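# Loop the blue air tube into its own coupling

## Task

Curve the blue air tube around until its loose end meets the coupling fitted at its opposite end, then press that loose end deep into the coupling.

## Robot and tools

Robot: two 7-joint arms, left_arm and right_arm, each ending in a two-finger parallel gripper whose fingers cannot fold. Joint order, base to gripper, everywhere (rows and result lists): waist, shoulder, upper arm roll, elbow, forearm roll, wrist pitch, wrist roll. Stated ranges in rad: waist -2.901..2.901, shoulder -1.836..1.836, upper arm roll -2.901..2.901, elbow -3.077..-0.117, forearm roll -2.876..2.876, wrist pitch 0.440..4.622, wrist roll -3.051..3.051. Real ends may sit up to 0.018 rad either way; keep commands at least 0.05 rad inside an end, since passing an end while free is a torque fault.

Frame: the scene frame, origin at table-top height midway between the nominal arm bases; +x points out over the table, +z up, left_arm on the +y side (arm names do not match image left/right). A BASES line, if present, gives calibrated base positions. Printed hand positions (metres) and quaternions (wxyz) may be off by a few centimetres, more at long reach. end_effector_position is the point between the pads when shut; fingers point along gripper +z and close along gripper y; tips extend about 33 mm past that point at gaps up to 40 mm, about 9 mm when wide open.

A row is one flat list of 20 numbers, always both arms: left_arm first (7 absolute joint angle targets in rad, then gripper position, force_limit, speed), then right_arm in the same 10-number pattern. Joint numbers are absolute targets, not offsets. Gripper numbers lie in [-1, 1]. position: +1 fully open (140 mm), about -0.8 pads touch, -1 closes until blocked. force_limit (after a slow close at speed -1, part up to 40 mm): about 14 N at -1, 40 N at 0, 58 N at +1. speed: gap rate about 30 mm/s at -1, 140 at 0, 250 at +1; faster closes grip harder. Both start at +1, so lower them for a gentle tube grip. To leave a gripper unchanged, repeat its last three numbers; 0 is itself a command.

Tools:
execute_actions(actions, cameras): actions is a list of actions; each action is up to 15 rows, one per 1/30 s step, the last row held to fill 15 steps (0.5 s). Empty list just reports state and images. Targets far beyond a joint end (more than 0.018 rad and further than now) are refused; milder overshoot is clipped and reported as "joint sent to its limit". Each step a joint's target can lead its measured angle only by 0.322 rad (first four joints), 0.842 forearm roll, 0.865 wrist pitch, 1.81 wrist roll, and targets that would shift the gripper more than 70 mm are scaled back, so large changes take several actions.
move(target, speed, blend, blocking, cameras): target is one 20-number row or a list of up to 15 rows; all joints interpolate together, so the hand follows a curve, not a line. speed is rad/s for the joint with the longest way, 0.01 to 5.26, default 0.5, one value or one per target. blend (rad) rounds corners at intermediate targets. Gripper numbers of the first target apply at the start; those of later targets apply once everything rests at that target. blocking=false returns after about 0.5 s while motion continues; a new move replaces it. No collision avoidance. Result adds a "move:" line: done, off_target, moving, held, fault, plus limits=held if steps were withheld.
wait(seconds 0..10, cameras): let time pass with last commands held.
stop(cameras): brake a running move; fingers continue.
zoom_image(camera, region [x0,y0,x1,y1] pixels, at most 504x504): closer view of the latest image of cam_high, cam_low, cam_table, cam_left_wrist or cam_right_wrist (all 896x504).
clear_fault(arm): clears a reported torque or force fault on left_arm or right_arm.
finished_scene(scene): ends the current scene by number; irreversible. The tube must stay inserted with the robot released.

Results: Joint positions, Joint velocities ("within noise" means still), Joint targets (what joints are driven to now; resend these to hold still), Tool commands, Joint torques and External joint torques (positive toward larger angle; an outside push toward larger angle lowers the external reading), Flange force in gripper axes (noisy, includes held weight), position_measured in counts (3 open, 75 ≈ 100 mm, 139 ≈ 60 mm, 200 ≈ 20 mm, 230 pads met), object_status (0 moving, 1 blocked while opening, 2 blocked while closing = gripping, 3 reached target or pads met), appearing 0.2-1.7 s after contact. To grip harder while status is 2, raise force_limit and nudge position (-1 to -0.98); to soften, open and reclose slowly.

Faults and hazards: contact torque at a joint's load limit (35 waist/shoulder, 32 upper arm roll, 30 elbow, 12 for the three wrist joints) or 40 N outside force on an arm (held weight counts) stops that arm until clear_fault; also exceeding a joint's speed limit by 10%. After a force fault while gripping something fixed, open before moving. Long stretched holds or pushing into unreachable poses heat motors; MOTOR HOT warns, then an over-temperature stop of 30-60 s. Avoid arms touching each other or a gripper closing on the other's fingers, slams, hard presses, gripping hard on a tube still resting on the table, releasing it while moving, and anything leaving the table. The tube may be nudged occasionally by outside disturbances. Time runs on while you write.

Each tool is called after ">>>" in YAML: its name, and indented under it one key for each argument.

## Session

>>> execute_actions:
  actions: []

Scene clock: 0.00 s.
left_arm: end_effector_position=(+0.3255, -0.1150, +0.1800) position_measured=3 object_status=3 end_effector_quat_wxyz=(-0.302, +0.366, +0.859, -0.195) | right_arm: end_effector_position=(+0.1141, -0.8329, +0.2689) position_measured=3 object_status=3 end_effector_quat_wxyz=(-0.079, +0.782, -0.618, +0.023)
Joint positions: left_arm=[-0.562 0.47 -0.053 -1.609 -0.466 1.517 1.88] | right_arm=[-1.402 -0.315 -0.057 -2.271 0.129 1.867 -1.769]
Joint velocities: within noise
Joint torques (N m): no reading
External joint torques (N m): no reading
Flange force (N): no reading
Joint targets: left_arm=[-0.562 0.470 -0.053 -1.609 -0.466 1.517 1.880] | right_arm=[-1.402 -0.315 -0.057 -2.271 0.129 1.867 -1.769]
Tool commands: left_gripper/position=+1.0 left_gripper/force_limit=+1.0 left_gripper/speed=+1.0 right_gripper/position=+1.0 right_gripper/force_limit=+1.0 right_gripper/speed=+1.0

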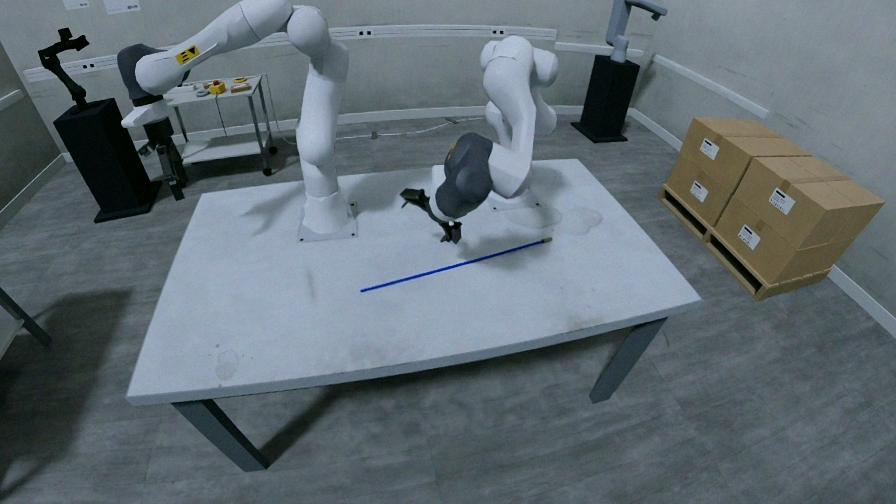

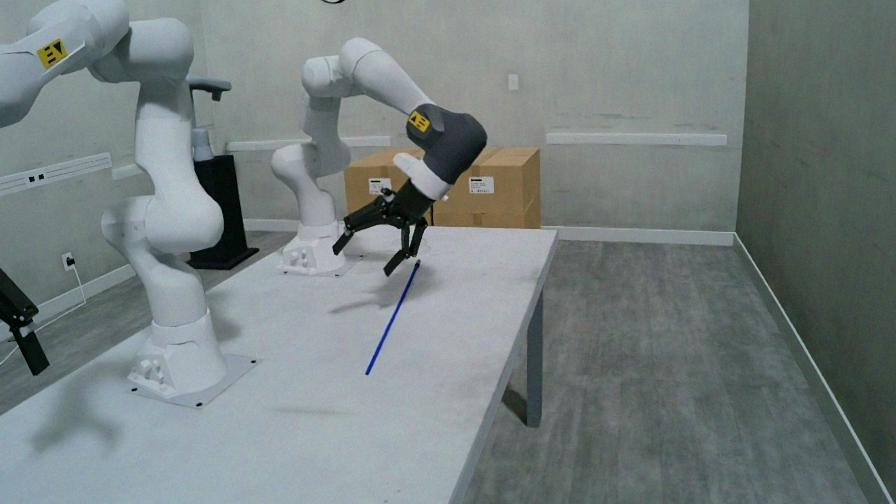

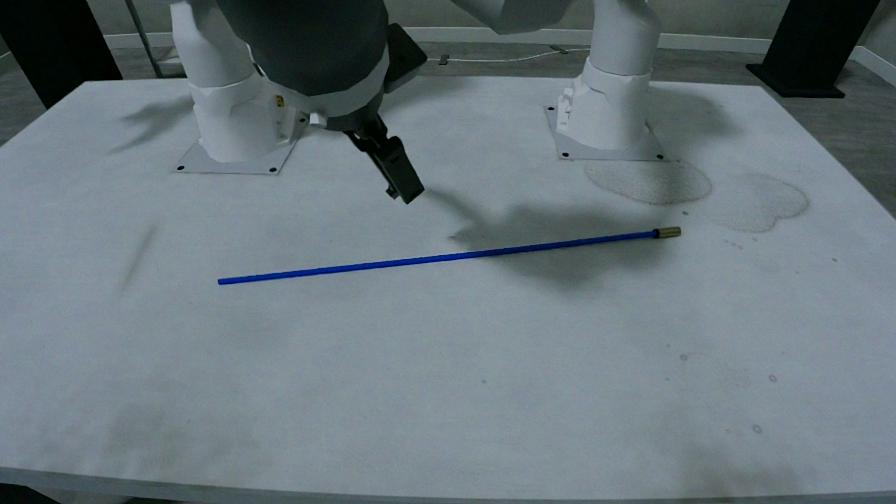

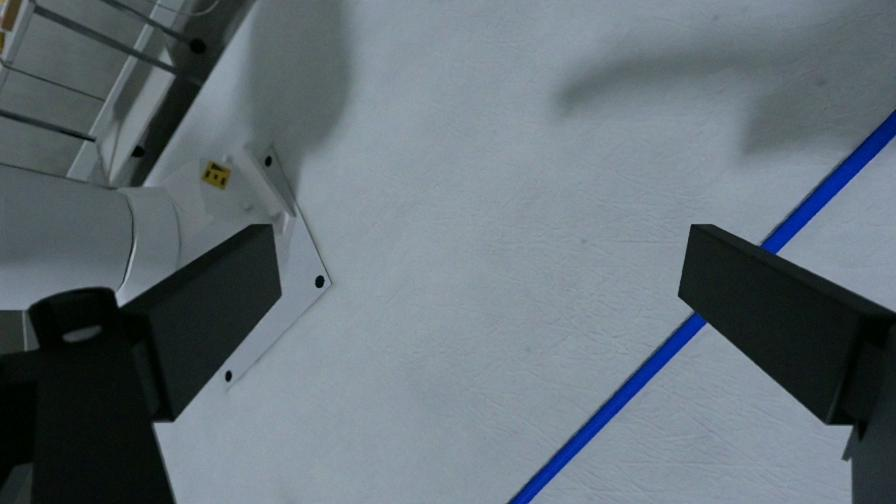

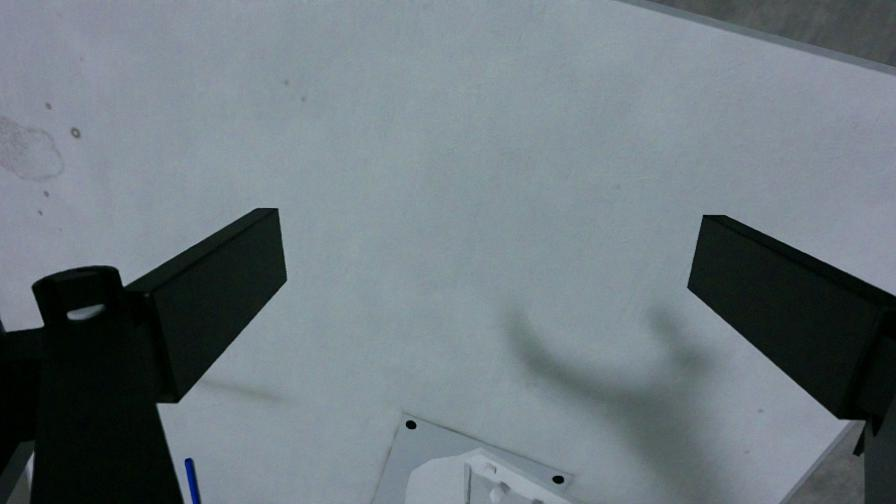

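>>> move:
  target: [0,-0.701,0,-2.5055,0,1.8045,0,1,1,1,0.26,-0.8055,0,-2.5685,0,1.763,-2.88,1,1,1]
  speed: 0.8

Scene clock: 13.37 s.
left_arm: end_effector_position=(+0.3253, +0.2996, +0.3004) position_measured=3 object_status=3 end_effector_quat_wxyz=(+0.002, +0.708, -0.707, +0.000) | right_arm: end_effector_position=(+0.3472, -0.3402, +0.3007) position_measured=3 object_status=3 end_effector_quat_wxyz=(+0.000, +0.724, +0.689, +0.001)
Joint positions: left_arm=[-0.001 -0.7 -0.001 -2.504 -0.003 1.803 0.007] | right_arm=[0.258 -0.804 0.001 -2.568 0.003 1.765 -2.871]
Joint velocities: left_arm=[-0.002 0.001 0 0 -0.001 0 -0.007] | right_arm=[within noise]
Joint torques (N m): left_arm=[0.4 -10.43 -0.81 25.1 1.07 2.8 -0.23] | right_arm=[0.37 -5.26 -0.07 24.16 0.63 2.59 -0.42]
External joint torques (N m): left_arm=[0.36 -1.99 -0.32 0.14 0.34 0.21 -0.23] | right_arm=[0.34 0.06 0.7 -0.88 -0.31 0 -0.42]
Flange force (N): left_arm=[0.3 6.2 0.1] | right_arm=[-0.1 -1.6 2.3]
Joint targets: left_arm=[0.000 -0.701 0.000 -2.506 0.000 1.805 0.000] | right_arm=[0.260 -0.805 0.000 -2.569 0.000 1.763 -2.880]
move: done

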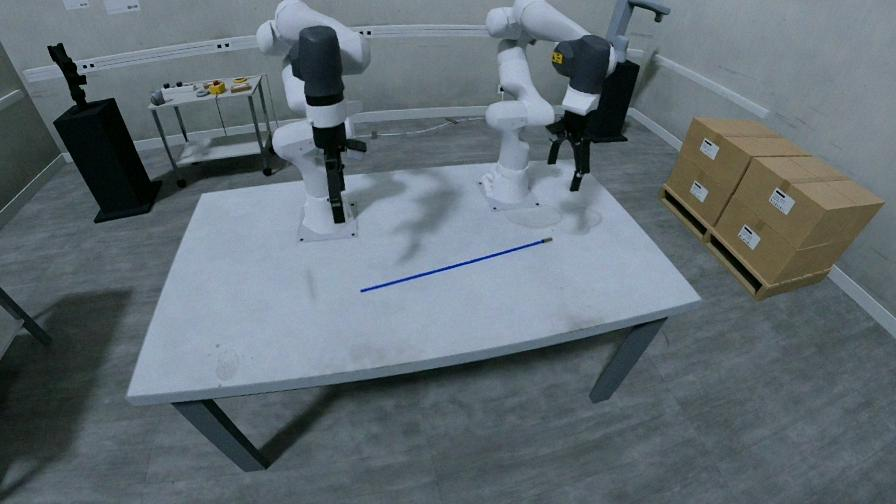

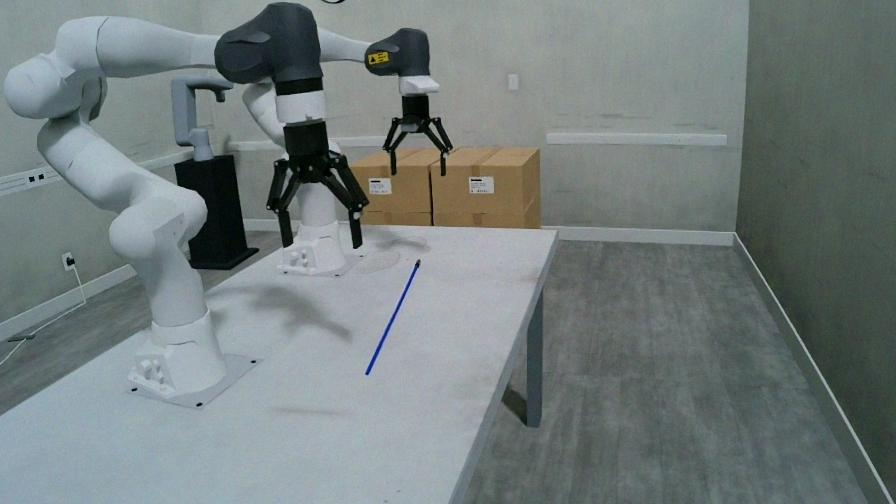

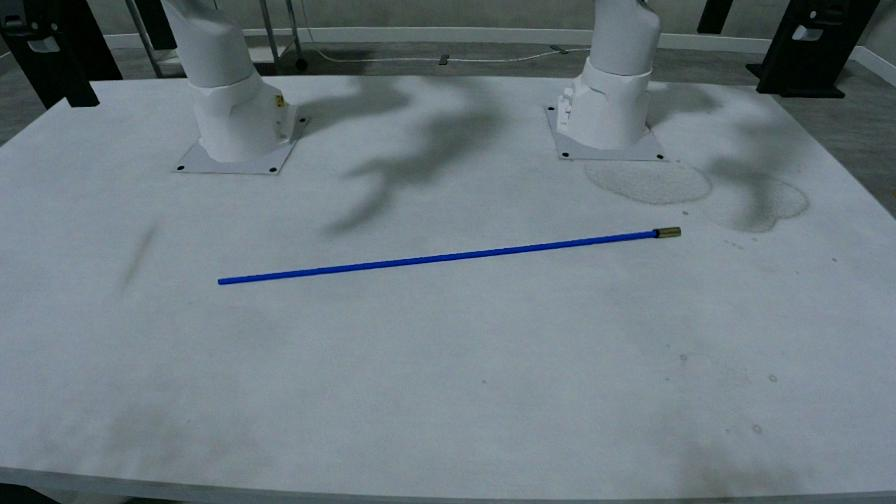

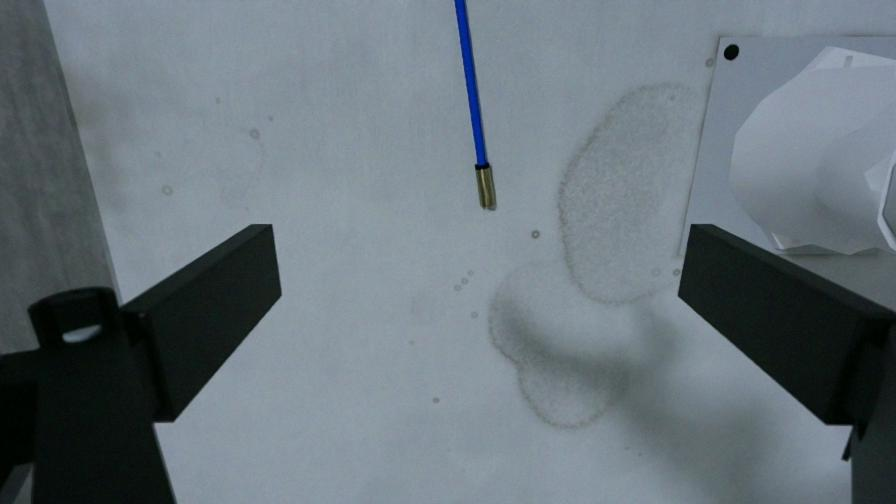

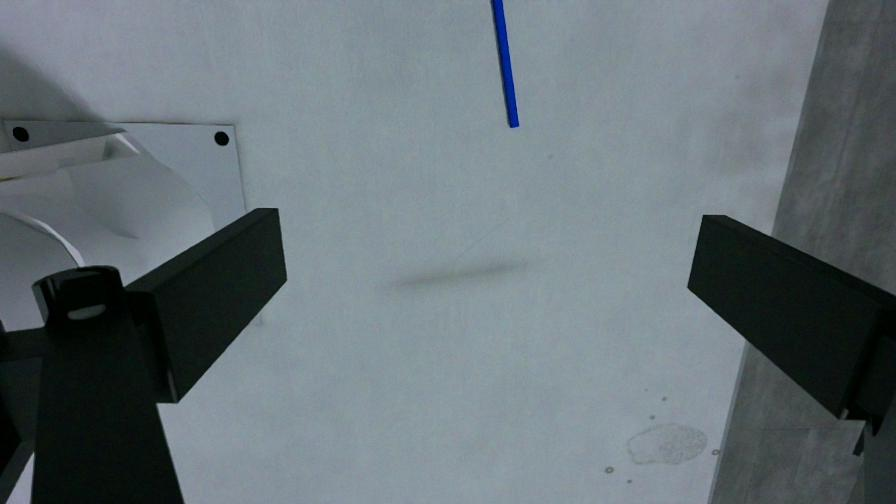

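>>> move:
  target: [-0.058,-0.6227,0,-2.936,0,2.3133,-0.25,-0.2,1,1,0.557,-0.2646,0,-2.6434,0,2.3788,-2.764,-0.2,1,1]
  speed: 0.6

Scene clock: 21.43 s.
left_arm: end_effector_position=(+0.2948, +0.2827, +0.1209) position_measured=154 object_status=3 end_effector_quat_wxyz=(+0.001, +0.773, -0.634, +0.000) | right_arm: end_effector_position=(+0.3995, -0.2062, +0.1204) position_measured=154 object_status=3 end_effector_quat_wxyz=(-0.001, +0.653, +0.757, -0.001)
Joint positions: left_arm=[-0.057 -0.623 -0.001 -2.935 -0.003 2.311 -0.243] | right_arm=[0.555 -0.266 0.001 -2.644 0.002 2.377 -2.773]
Joint velocities: left_arm=[-0.001 0 -0.001 0.001 0.001 0.001 -0.007] | right_arm=[0.003 0.001 -0.001 0.001 -0.001 0 0.004]
Joint torques (N m): left_arm=[-0.55 -9.66 -0.81 22.43 0.83 2.82 -0.33] | right_arm=[0.36 -19.71 0.58 22.02 0.43 3.06 0.21]
External joint torques (N m): left_arm=[-0.54 -1 -0.3 -0.22 0.27 0.2 -0.33] | right_arm=[0.4 0.75 0.9 0.04 -0.23 0.46 0.21]
Flange force (N): left_arm=[0.7 4.9 -1.4] | right_arm=[2.7 1.6 2.9]
Joint targets: left_arm=[-0.058 -0.623 0.000 -2.936 0.000 2.313 -0.250] | right_arm=[0.557 -0.265 0.000 -2.643 0.000 2.379 -2.764]
move: done

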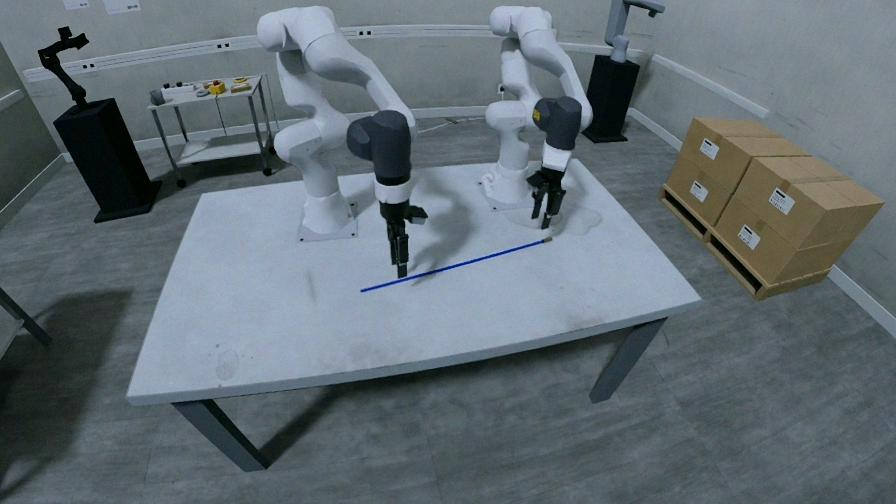

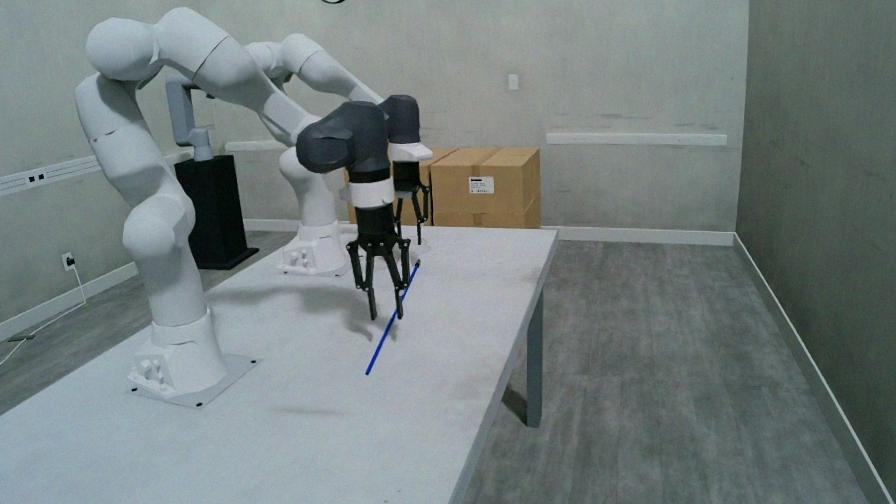

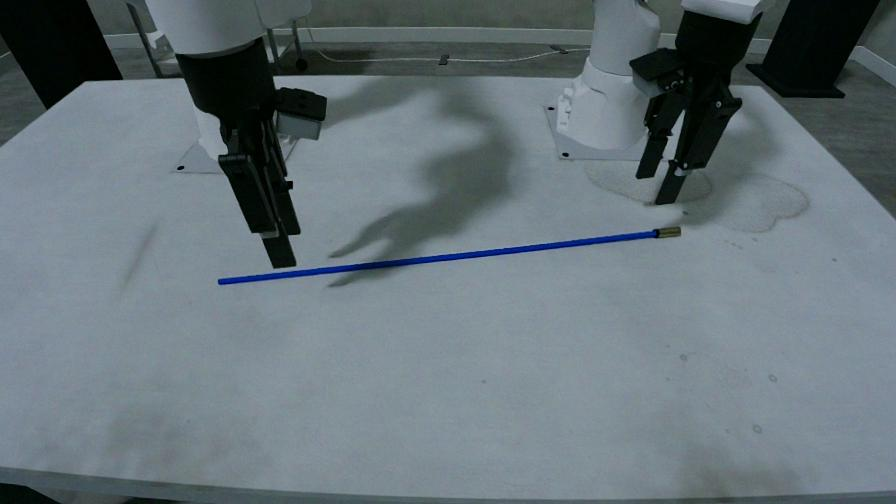

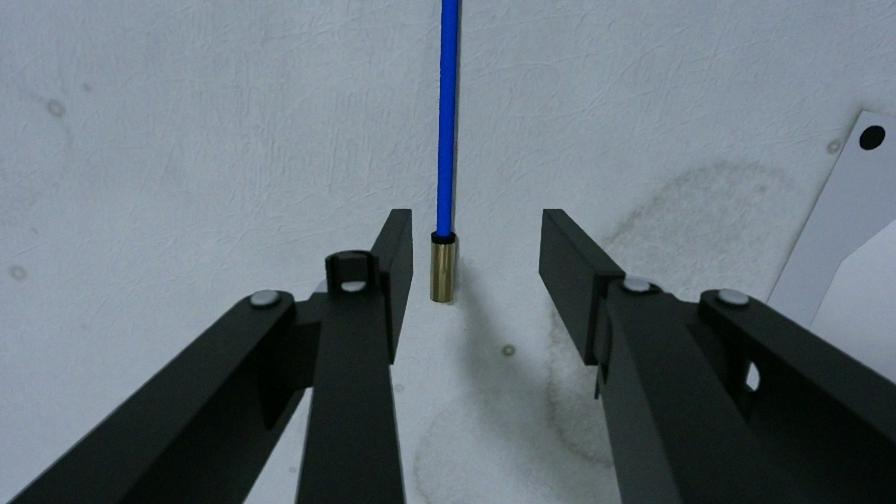

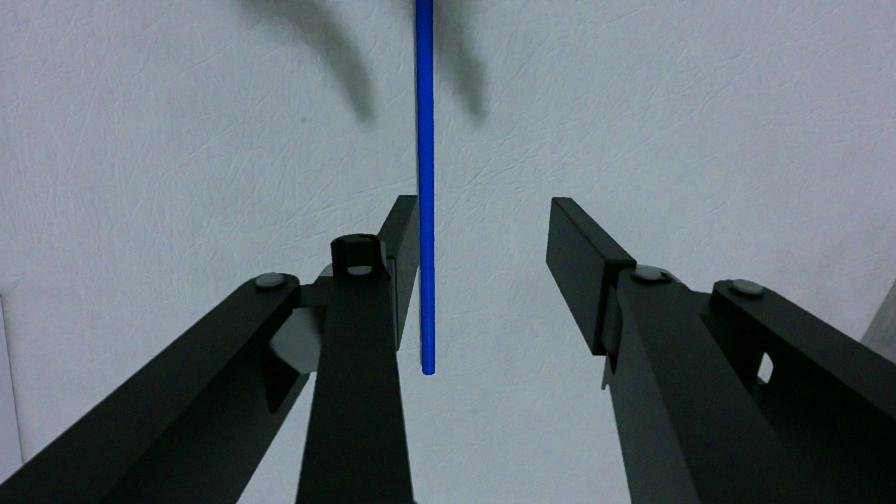

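>>> move:
  target: [-0.0466,-0.3895,0,-2.9568,0,2.5673,-0.236,-0.2,1,1,0.5528,-0.2071,0,-2.7839,0,2.5768,-2.775,-0.2,1,1]
  speed: 0.4

Scene clock: 25.97 s.
left_arm: end_effector_position=(+0.3073, +0.2851, +0.0610) position_measured=154 object_status=3 end_effector_quat_wxyz=(+0.001, +0.776, -0.631, +0.000) | right_arm: end_effector_position=(+0.3735, -0.2215, +0.0609) position_measured=154 object_status=3 end_effector_quat_wxyz=(-0.001, +0.654, +0.757, +0.000)
Joint positions: left_arm=[-0.048 -0.391 -0.001 -2.957 -0.002 2.565 -0.241] | right_arm=[0.554 -0.208 0.001 -2.783 0.002 2.574 -2.772]
Joint velocities: left_arm=[0 0.001 0 -0.001 0 0.004 0] | right_arm=[within noise]
Joint torques (N m): left_arm=[0.42 -13.62 -0.61 19.43 0.66 2.93 0.28] | right_arm=[-0.73 -19.38 0.56 18.85 0.29 3.13 -0.2]
External joint torques (N m): left_arm=[0.42 -0.29 -0.28 0.04 0.24 0.32 0.28] | right_arm=[-0.74 0.57 0.78 -0.54 -0.22 0.52 -0.2]
Flange force (N): left_arm=[-1.3 0.4 0.3] | right_arm=[-0.3 0.0 3.8]
Joint targets: left_arm=[-0.047 -0.390 0.000 -2.957 0.000 2.567 -0.236] | right_arm=[0.553 -0.207 0.000 -2.784 0.000 2.577 -2.775]
move: done

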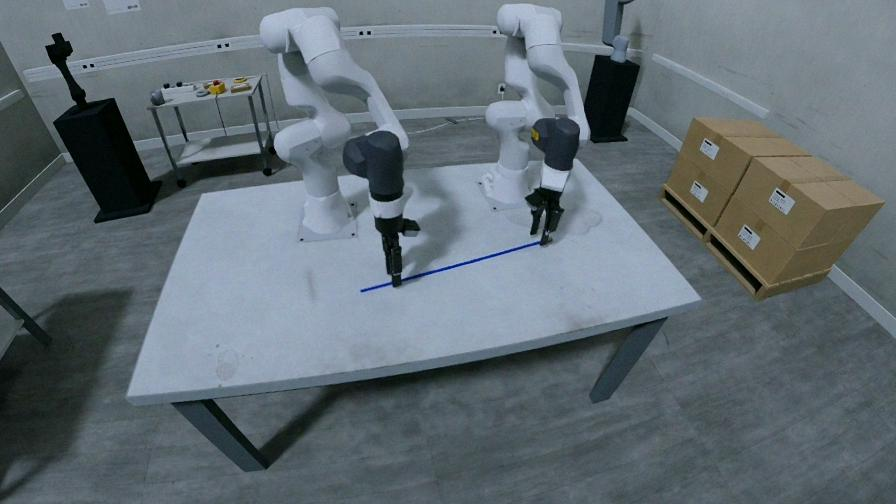

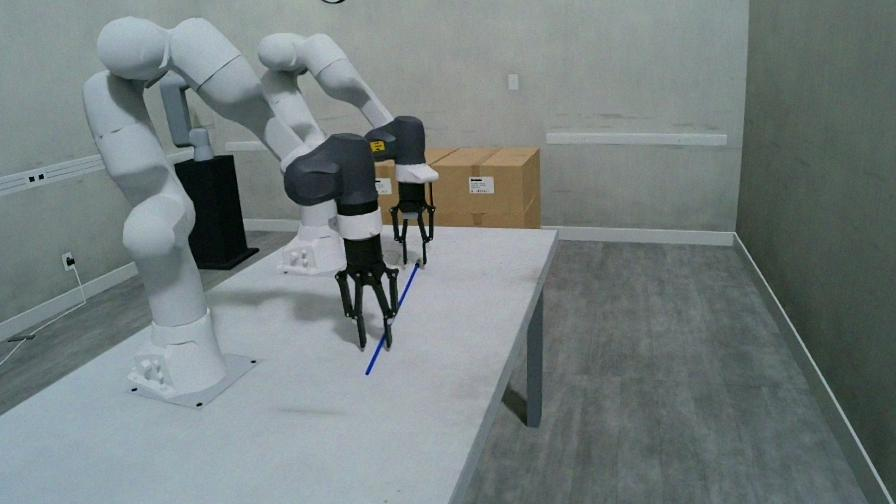

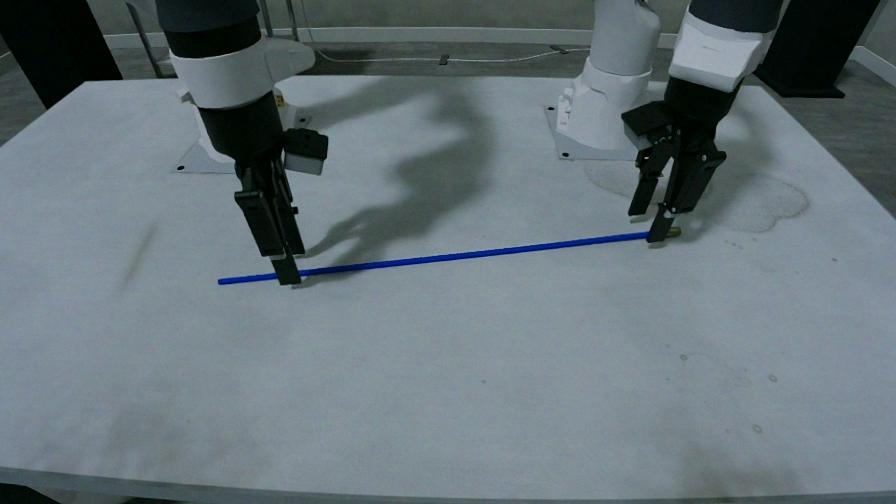

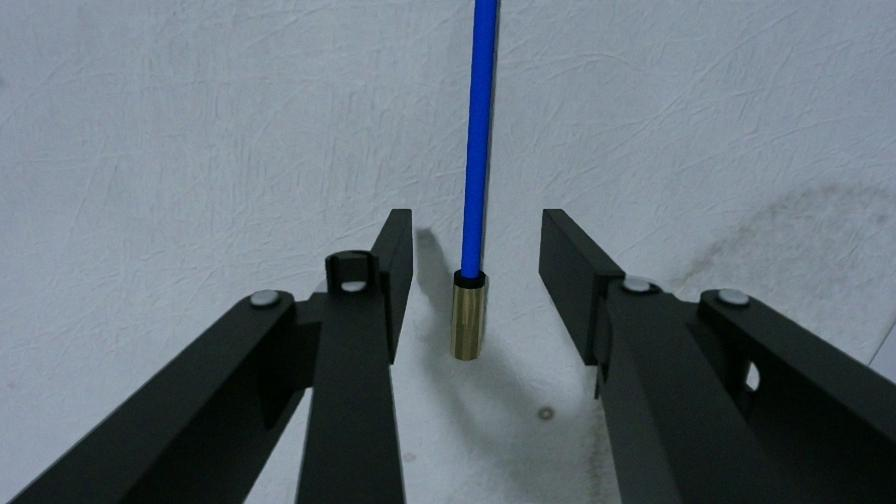

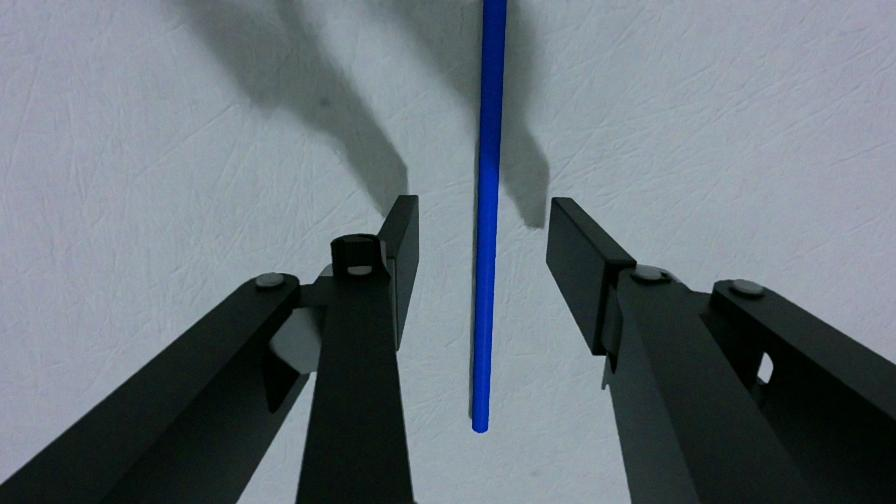

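>>> move:
  target: [-0.0466,-0.3065,0,-2.9668,0,2.6603,-0.236,-0.2,1,1,0.5528,-0.1391,0,-2.7921,0,2.653,-2.775,-0.2,1,1]
  speed: 0.1
  cameras: ["cam_left_wrist","cam_right_wrist","cam_table"]

Scene clock: 27.80 s.
left_arm: end_effector_position=(+0.3079, +0.2851, +0.0408) position_measured=154 object_status=3 end_effector_quat_wxyz=(+0.000, +0.776, -0.631, +0.000) | right_arm: end_effector_position=(+0.3726, -0.2221, +0.0479) position_measured=154 object_status=3 end_effector_quat_wxyz=(-0.001, +0.654, +0.757, -0.002)
Joint positions: left_arm=[-0.048 -0.315 -0.001 -2.965 -0.002 2.65 -0.241] | right_arm=[0.554 -0.168 0.001 -2.787 0.002 2.614 -2.772]
Joint velocities: left_arm=[0 0 0 0 0.001 0.004 -0.001] | right_arm=[within noise]
Joint torques (N m): left_arm=[0.37 -14.92 -0.55 17.77 0.61 2.79 0.25] | right_arm=[-0.18 -20.09 0.66 18.58 0.52 2.94 -0.07]
External joint torques (N m): left_arm=[0.35 -0.13 -0.29 -0.3 0.25 0.17 0.25] | right_arm=[-0.15 0.55 0.88 -0.09 0.04 0.35 -0.07]
External joint torques when the fault began: right_arm=[-0.48 6.64 0.76 -1.75 -0.1 3.09 -0.13]
Flange force (N): left_arm=[-1.3 1.0 0.3] | right_arm=[1.4 0.7 2.9]
Flange force when the fault began (N): right_arm=[4.7 11.5 31.9]
Joint targets: left_arm=[-0.047 -0.313 0.000 -2.966 0.000 2.653 -0.236] | right_arm=[0.554 -0.168 0.001 -2.787 0.002 2.615 -2.772]
Tool commands: left_gripper/position=-0.2 left_gripper/force_limit=+1.0 left_gripper/speed=+1.0 right_gripper/position=-0.2 right_gripper/force_limit=+1.0 right_gripper/speed=+1.0
FORCE FAULT: contact force on the right arm reached its limit, and that arm stopped. The contact can be on any part of that arm, not only on its tool. That arm's remaining commands of this call were not run. That arm is still stopped at the end of this call. While its stop runs, that arm takes no new command, but execute_actions still moves its gripper.
CLEAR FAULT: the right arm stays stopped (Reflex) until you call clear_fault(arm="right_arm").
move: fault (right_arm); right_arm: the wrist pitch is farthest, 0.039 rad from its target
Images, in order (width x height): cam_table 896x504, cam_left_wrist 896x504, cam_right_wrist 896x504.

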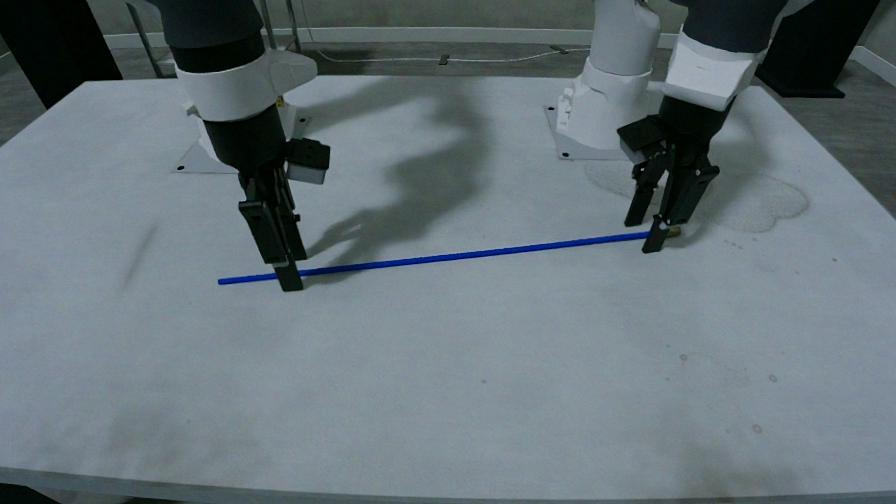

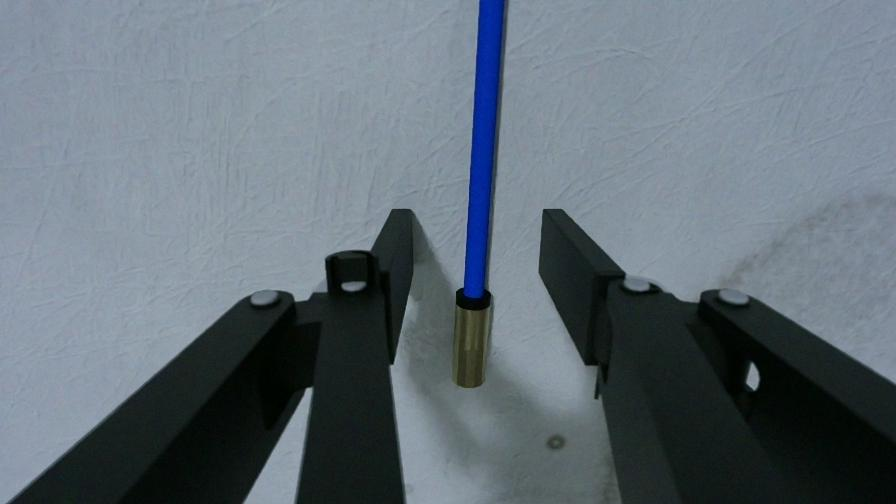

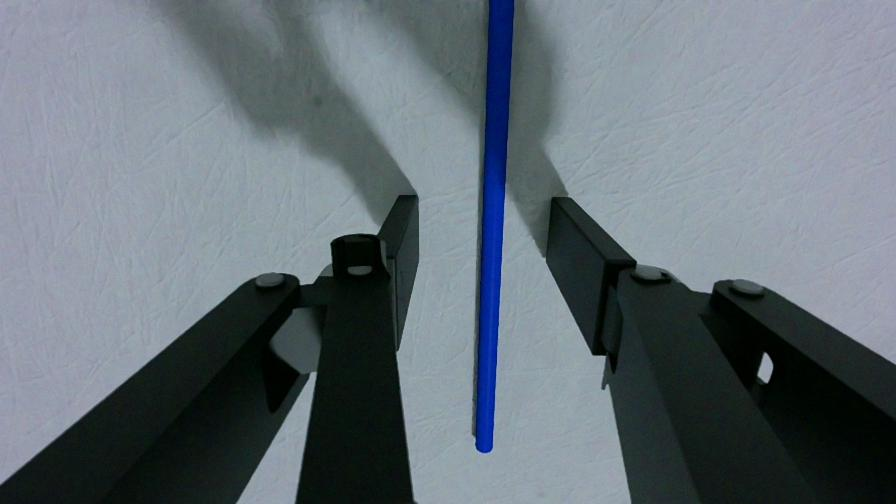

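>>> clear_fault:
  arm: "right_arm"
  cameras: []

>>> move:
  target: [-0.0466,-0.313,0,-2.966,0,2.653,-0.236,-0.2,1,1,0.5528,-0.179,0,-2.7873,0,2.608,-2.775,-0.2,1,1]
  speed: 0.1
  cameras: []

>>> move:
  target: [-0.0466,-0.313,0,-2.966,0,2.653,-0.236,-1,-1,-1,0.5528,-0.179,0,-2.7873,0,2.608,-2.775,-0.2,1,1]
  speed: 0.1

Scene clock: 28.53 s.
left_arm: end_effector_position=(+0.3081, +0.2851, +0.0408) position_measured=154 object_status=3 end_effector_quat_wxyz=(+0.000, +0.776, -0.631, +0.001) | right_arm: end_effector_position=(+0.3726, -0.2221, +0.0479) position_measured=154 object_status=3 end_effector_quat_wxyz=(-0.001, +0.654, +0.757, -0.002)
Joint positions: left_arm=[-0.048 -0.315 -0.001 -2.965 -0.002 2.651 -0.241] | right_arm=[0.554 -0.168 0.001 -2.787 0.002 2.614 -2.772]
Joint velocities: within noise
Joint torques (N m): left_arm=[0.38 -14.96 -0.52 17.77 0.6 2.85 0.26] | right_arm=[-0.19 -20.14 0.66 18.59 0.5 2.94 -0.09]
External joint torques (N m): left_arm=[0.37 -0.21 -0.26 -0.3 0.24 0.23 0.26] | right_arm=[-0.22 0.41 0.81 -0.05 0.03 0.36 -0.09]
Flange force (N): left_arm=[-1.4 1.3 0.3] | right_arm=[1.0 0.6 2.5]
Joint targets: left_arm=[-0.047 -0.313 0.000 -2.966 0.000 2.653 -0.236] | right_arm=[0.554 -0.168 0.001 -2.787 0.002 2.615 -2.772]
Tool commands: left_gripper/position=-0.2 left_gripper/force_limit=+1.0 left_gripper/speed=+1.0 right_gripper/position=-0.2 right_gripper/force_limit=+1.0 right_gripper/speed=+1.0
FORCE FAULT, CONTINUED: the right arm's stop, for the force fault that an earlier result reported, is over. The call counts as one of the actions that you can send in this scene. That arm's target is now where it stood when the stop ended, not its last command. That arm accepts commands again.
CLEAR FAULT: your call cleared the right arm's force fault. If the contact force or a joint's load stays at its limit, that arm stops again.
No camera images: "cameras" was empty.

Scene clock: 29.23 s.
left_arm: end_effector_position=(+0.3081, +0.2851, +0.0408) position_measured=154 object_status=3 end_effector_quat_wxyz=(+0.000, +0.776, -0.631, +0.001) | right_arm: end_effector_position=(+0.3740, -0.2213, +0.0511) position_measured=154 object_status=3 end_effector_quat_wxyz=(+0.000, +0.654, +0.757, +0.001)
Joint positions: left_arm=[-0.048 -0.315 -0.001 -2.965 -0.002 2.651 -0.241] | right_arm=[0.554 -0.178 0.001 -2.787 0.002 2.611 -2.772]
Joint velocities: left_arm=[within noise] | right_arm=[-0.001 -0.001 0 0 -0.001 -0.003 0.001]
Joint torques (N m): left_arm=[0.36 -15.04 -0.53 17.79 0.59 2.81 0.25] | right_arm=[-0.75 -20.96 0.61 18.74 0.26 2.56 -0.17]
External joint torques (N m): left_arm=[0.34 -0.28 -0.28 -0.32 0.24 0.19 0.25] | right_arm=[-0.78 -0.46 0.78 -0.13 -0.22 -0.06 -0.17]
Flange force (N): left_arm=[-1.4 1.6 -0.2] | right_arm=[-0.9 -1.5 -1.6]
Joint targets: left_arm=[-0.047 -0.313 0.000 -2.966 0.000 2.653 -0.236] | right_arm=[0.553 -0.179 0.000 -2.787 0.000 2.608 -2.775]
move: done
No camera images: "cameras" was empty.

Scene clock: 30.80 s.
left_arm: end_effector_position=(+0.3082, +0.2851, +0.0408) position_measured=219 object_status=2 end_effector_quat_wxyz=(+0.000, +0.776, -0.631, +0.001) | right_arm: end_effector_position=(+0.3738, -0.2214, +0.0511) position_measured=154 object_status=3 end_effector_quat_wxyz=(+0.000, +0.654, +0.757, +0.000)
Joint positions: left_arm=[-0.048 -0.315 -0.001 -2.965 -0.002 2.651 -0.241] | right_arm=[0.554 -0.178 0.001 -2.787 0.002 2.61 -2.772]
Joint velocities: within noise
Joint torques (N m): left_arm=[0.35 -14.99 -0.49 17.81 0.59 2.79 0.25] | right_arm=[-0.73 -20.93 0.6 18.76 0.27 2.59 -0.19]
External joint torques (N m): left_arm=[0.38 -0.19 -0.2 -0.29 0.23 0.17 0.25] | right_arm=[-0.74 -0.56 0.78 0 -0.21 0 -0.19]
Flange force (N): left_arm=[-1.5 1.2 0.0] | right_arm=[-0.8 -1.4 -1.7]
Joint targets: left_arm=[-0.047 -0.313 0.000 -2.966 0.000 2.653 -0.236] | right_arm=[0.553 -0.179 0.000 -2.787 0.000 2.608 -2.775]
move: done

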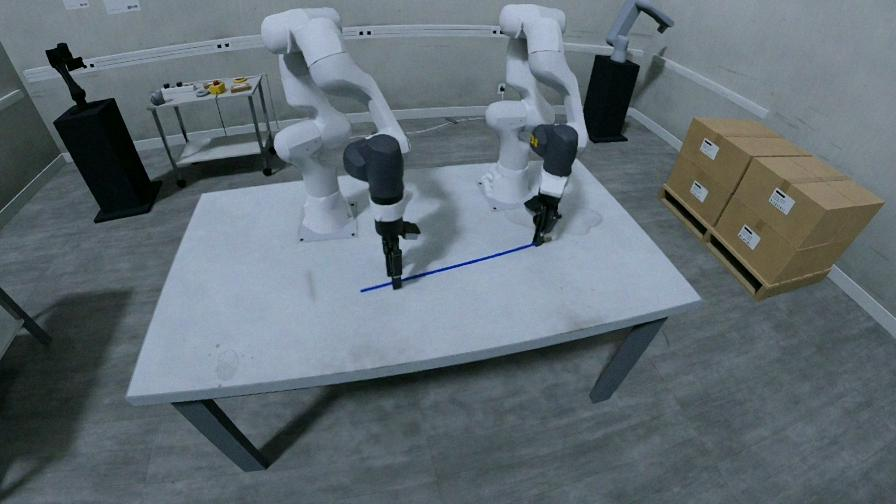

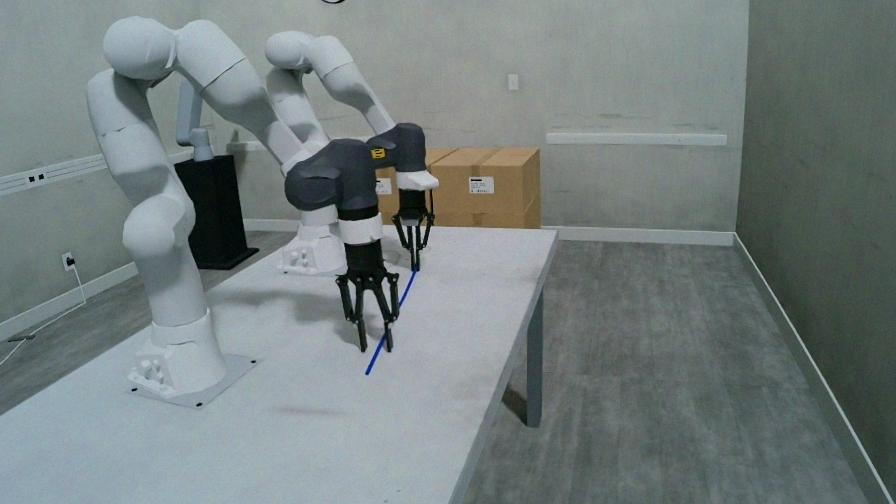

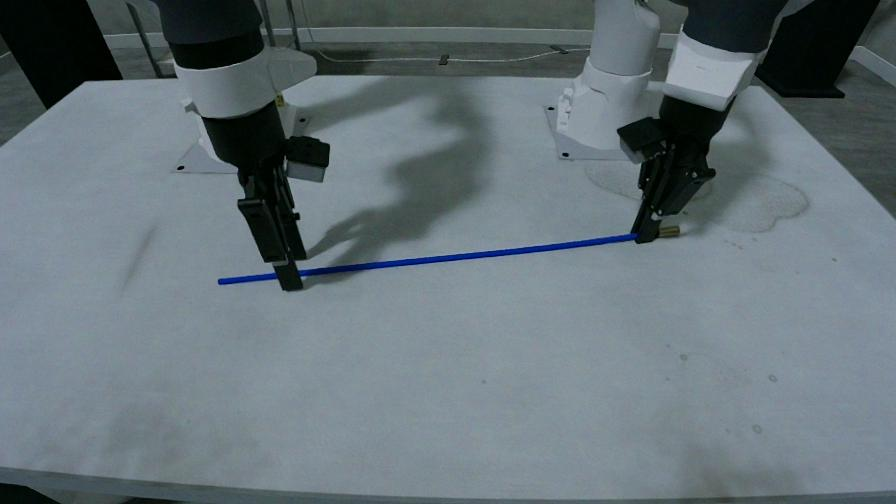

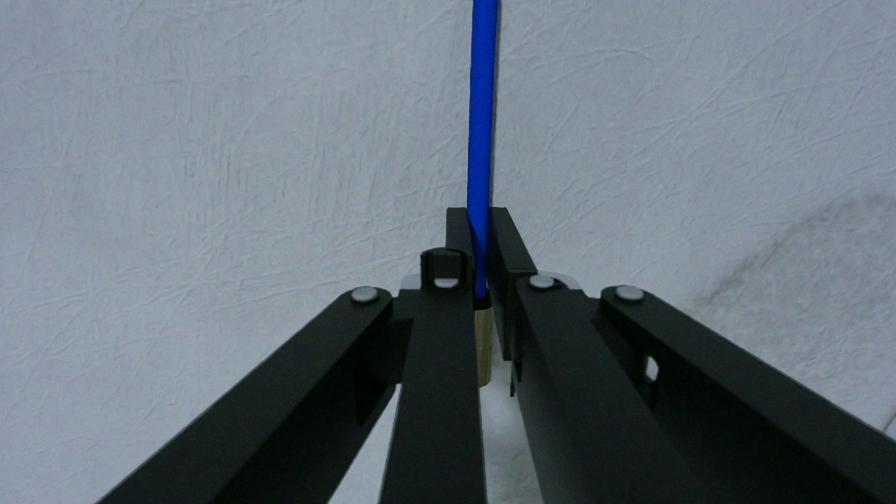

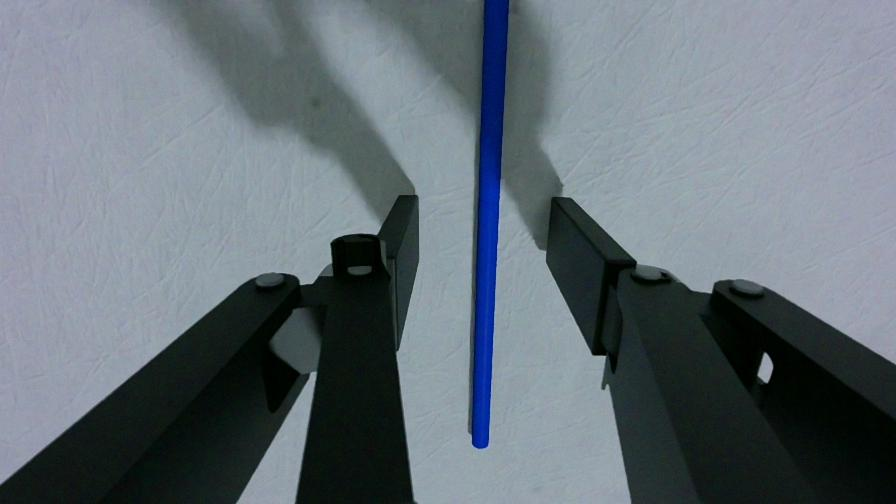

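>>> move:
  target: [-0.0466,-0.313,0,-2.966,0,2.653,-0.236,-1,-1,-1,0.5528,-0.179,0,-2.7873,0,2.608,-2.775,-1,-1,-1]
  speed: 0.1
  cameras: ["cam_right_wrist"]

Scene clock: 34.47 s.
left_arm: end_effector_position=(+0.3082, +0.2851, +0.0408) position_measured=219 object_status=2 end_effector_quat_wxyz=(+0.000, +0.776, -0.631, +0.001) | right_arm: end_effector_position=(+0.3738, -0.2214, +0.0511) position_measured=219 object_status=2 end_effector_quat_wxyz=(+0.000, +0.654, +0.757, +0.000)
Joint positions: left_arm=[-0.048 -0.315 -0.001 -2.965 -0.002 2.651 -0.241] | right_arm=[0.554 -0.178 0.001 -2.787 0.002 2.61 -2.772]
Joint velocities: within noise
Joint torques (N m): left_arm=[0.38 -15.03 -0.47 17.81 0.6 2.78 0.27] | right_arm=[-0.67 -20.8 0.6 18.78 0.28 2.63 -0.2]
External joint torques (N m): left_arm=[0.38 -0.27 -0.2 -0.26 0.24 0.17 0.27] | right_arm=[-0.61 -0.4 0.85 -0.04 -0.21 0.02 -0.2]
Flange force (N): left_arm=[-1.6 1.3 -0.3] | right_arm=[-0.5 -1.2 -1.1]
Joint targets: left_arm=[-0.047 -0.313 0.000 -2.966 0.000 2.653 -0.236] | right_arm=[0.553 -0.179 0.000 -2.787 0.000 2.608 -2.775]
move: done
Images, in order (width x height): cam_right_wrist 896x504.

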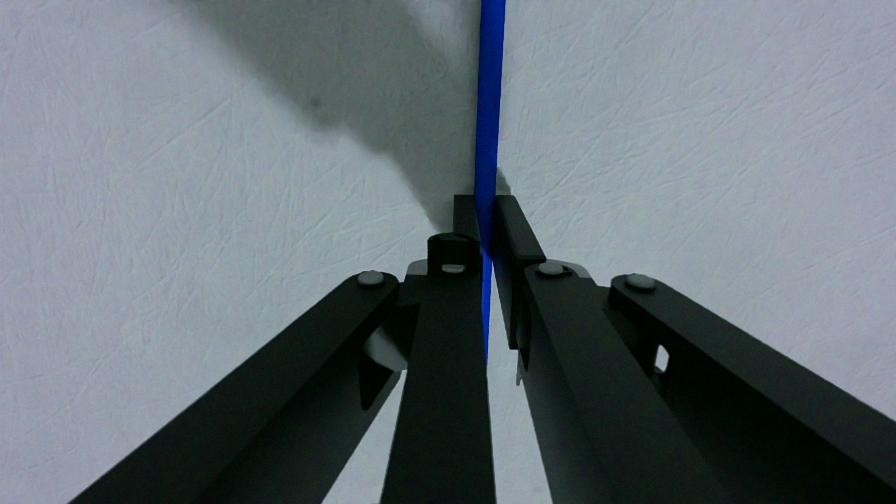

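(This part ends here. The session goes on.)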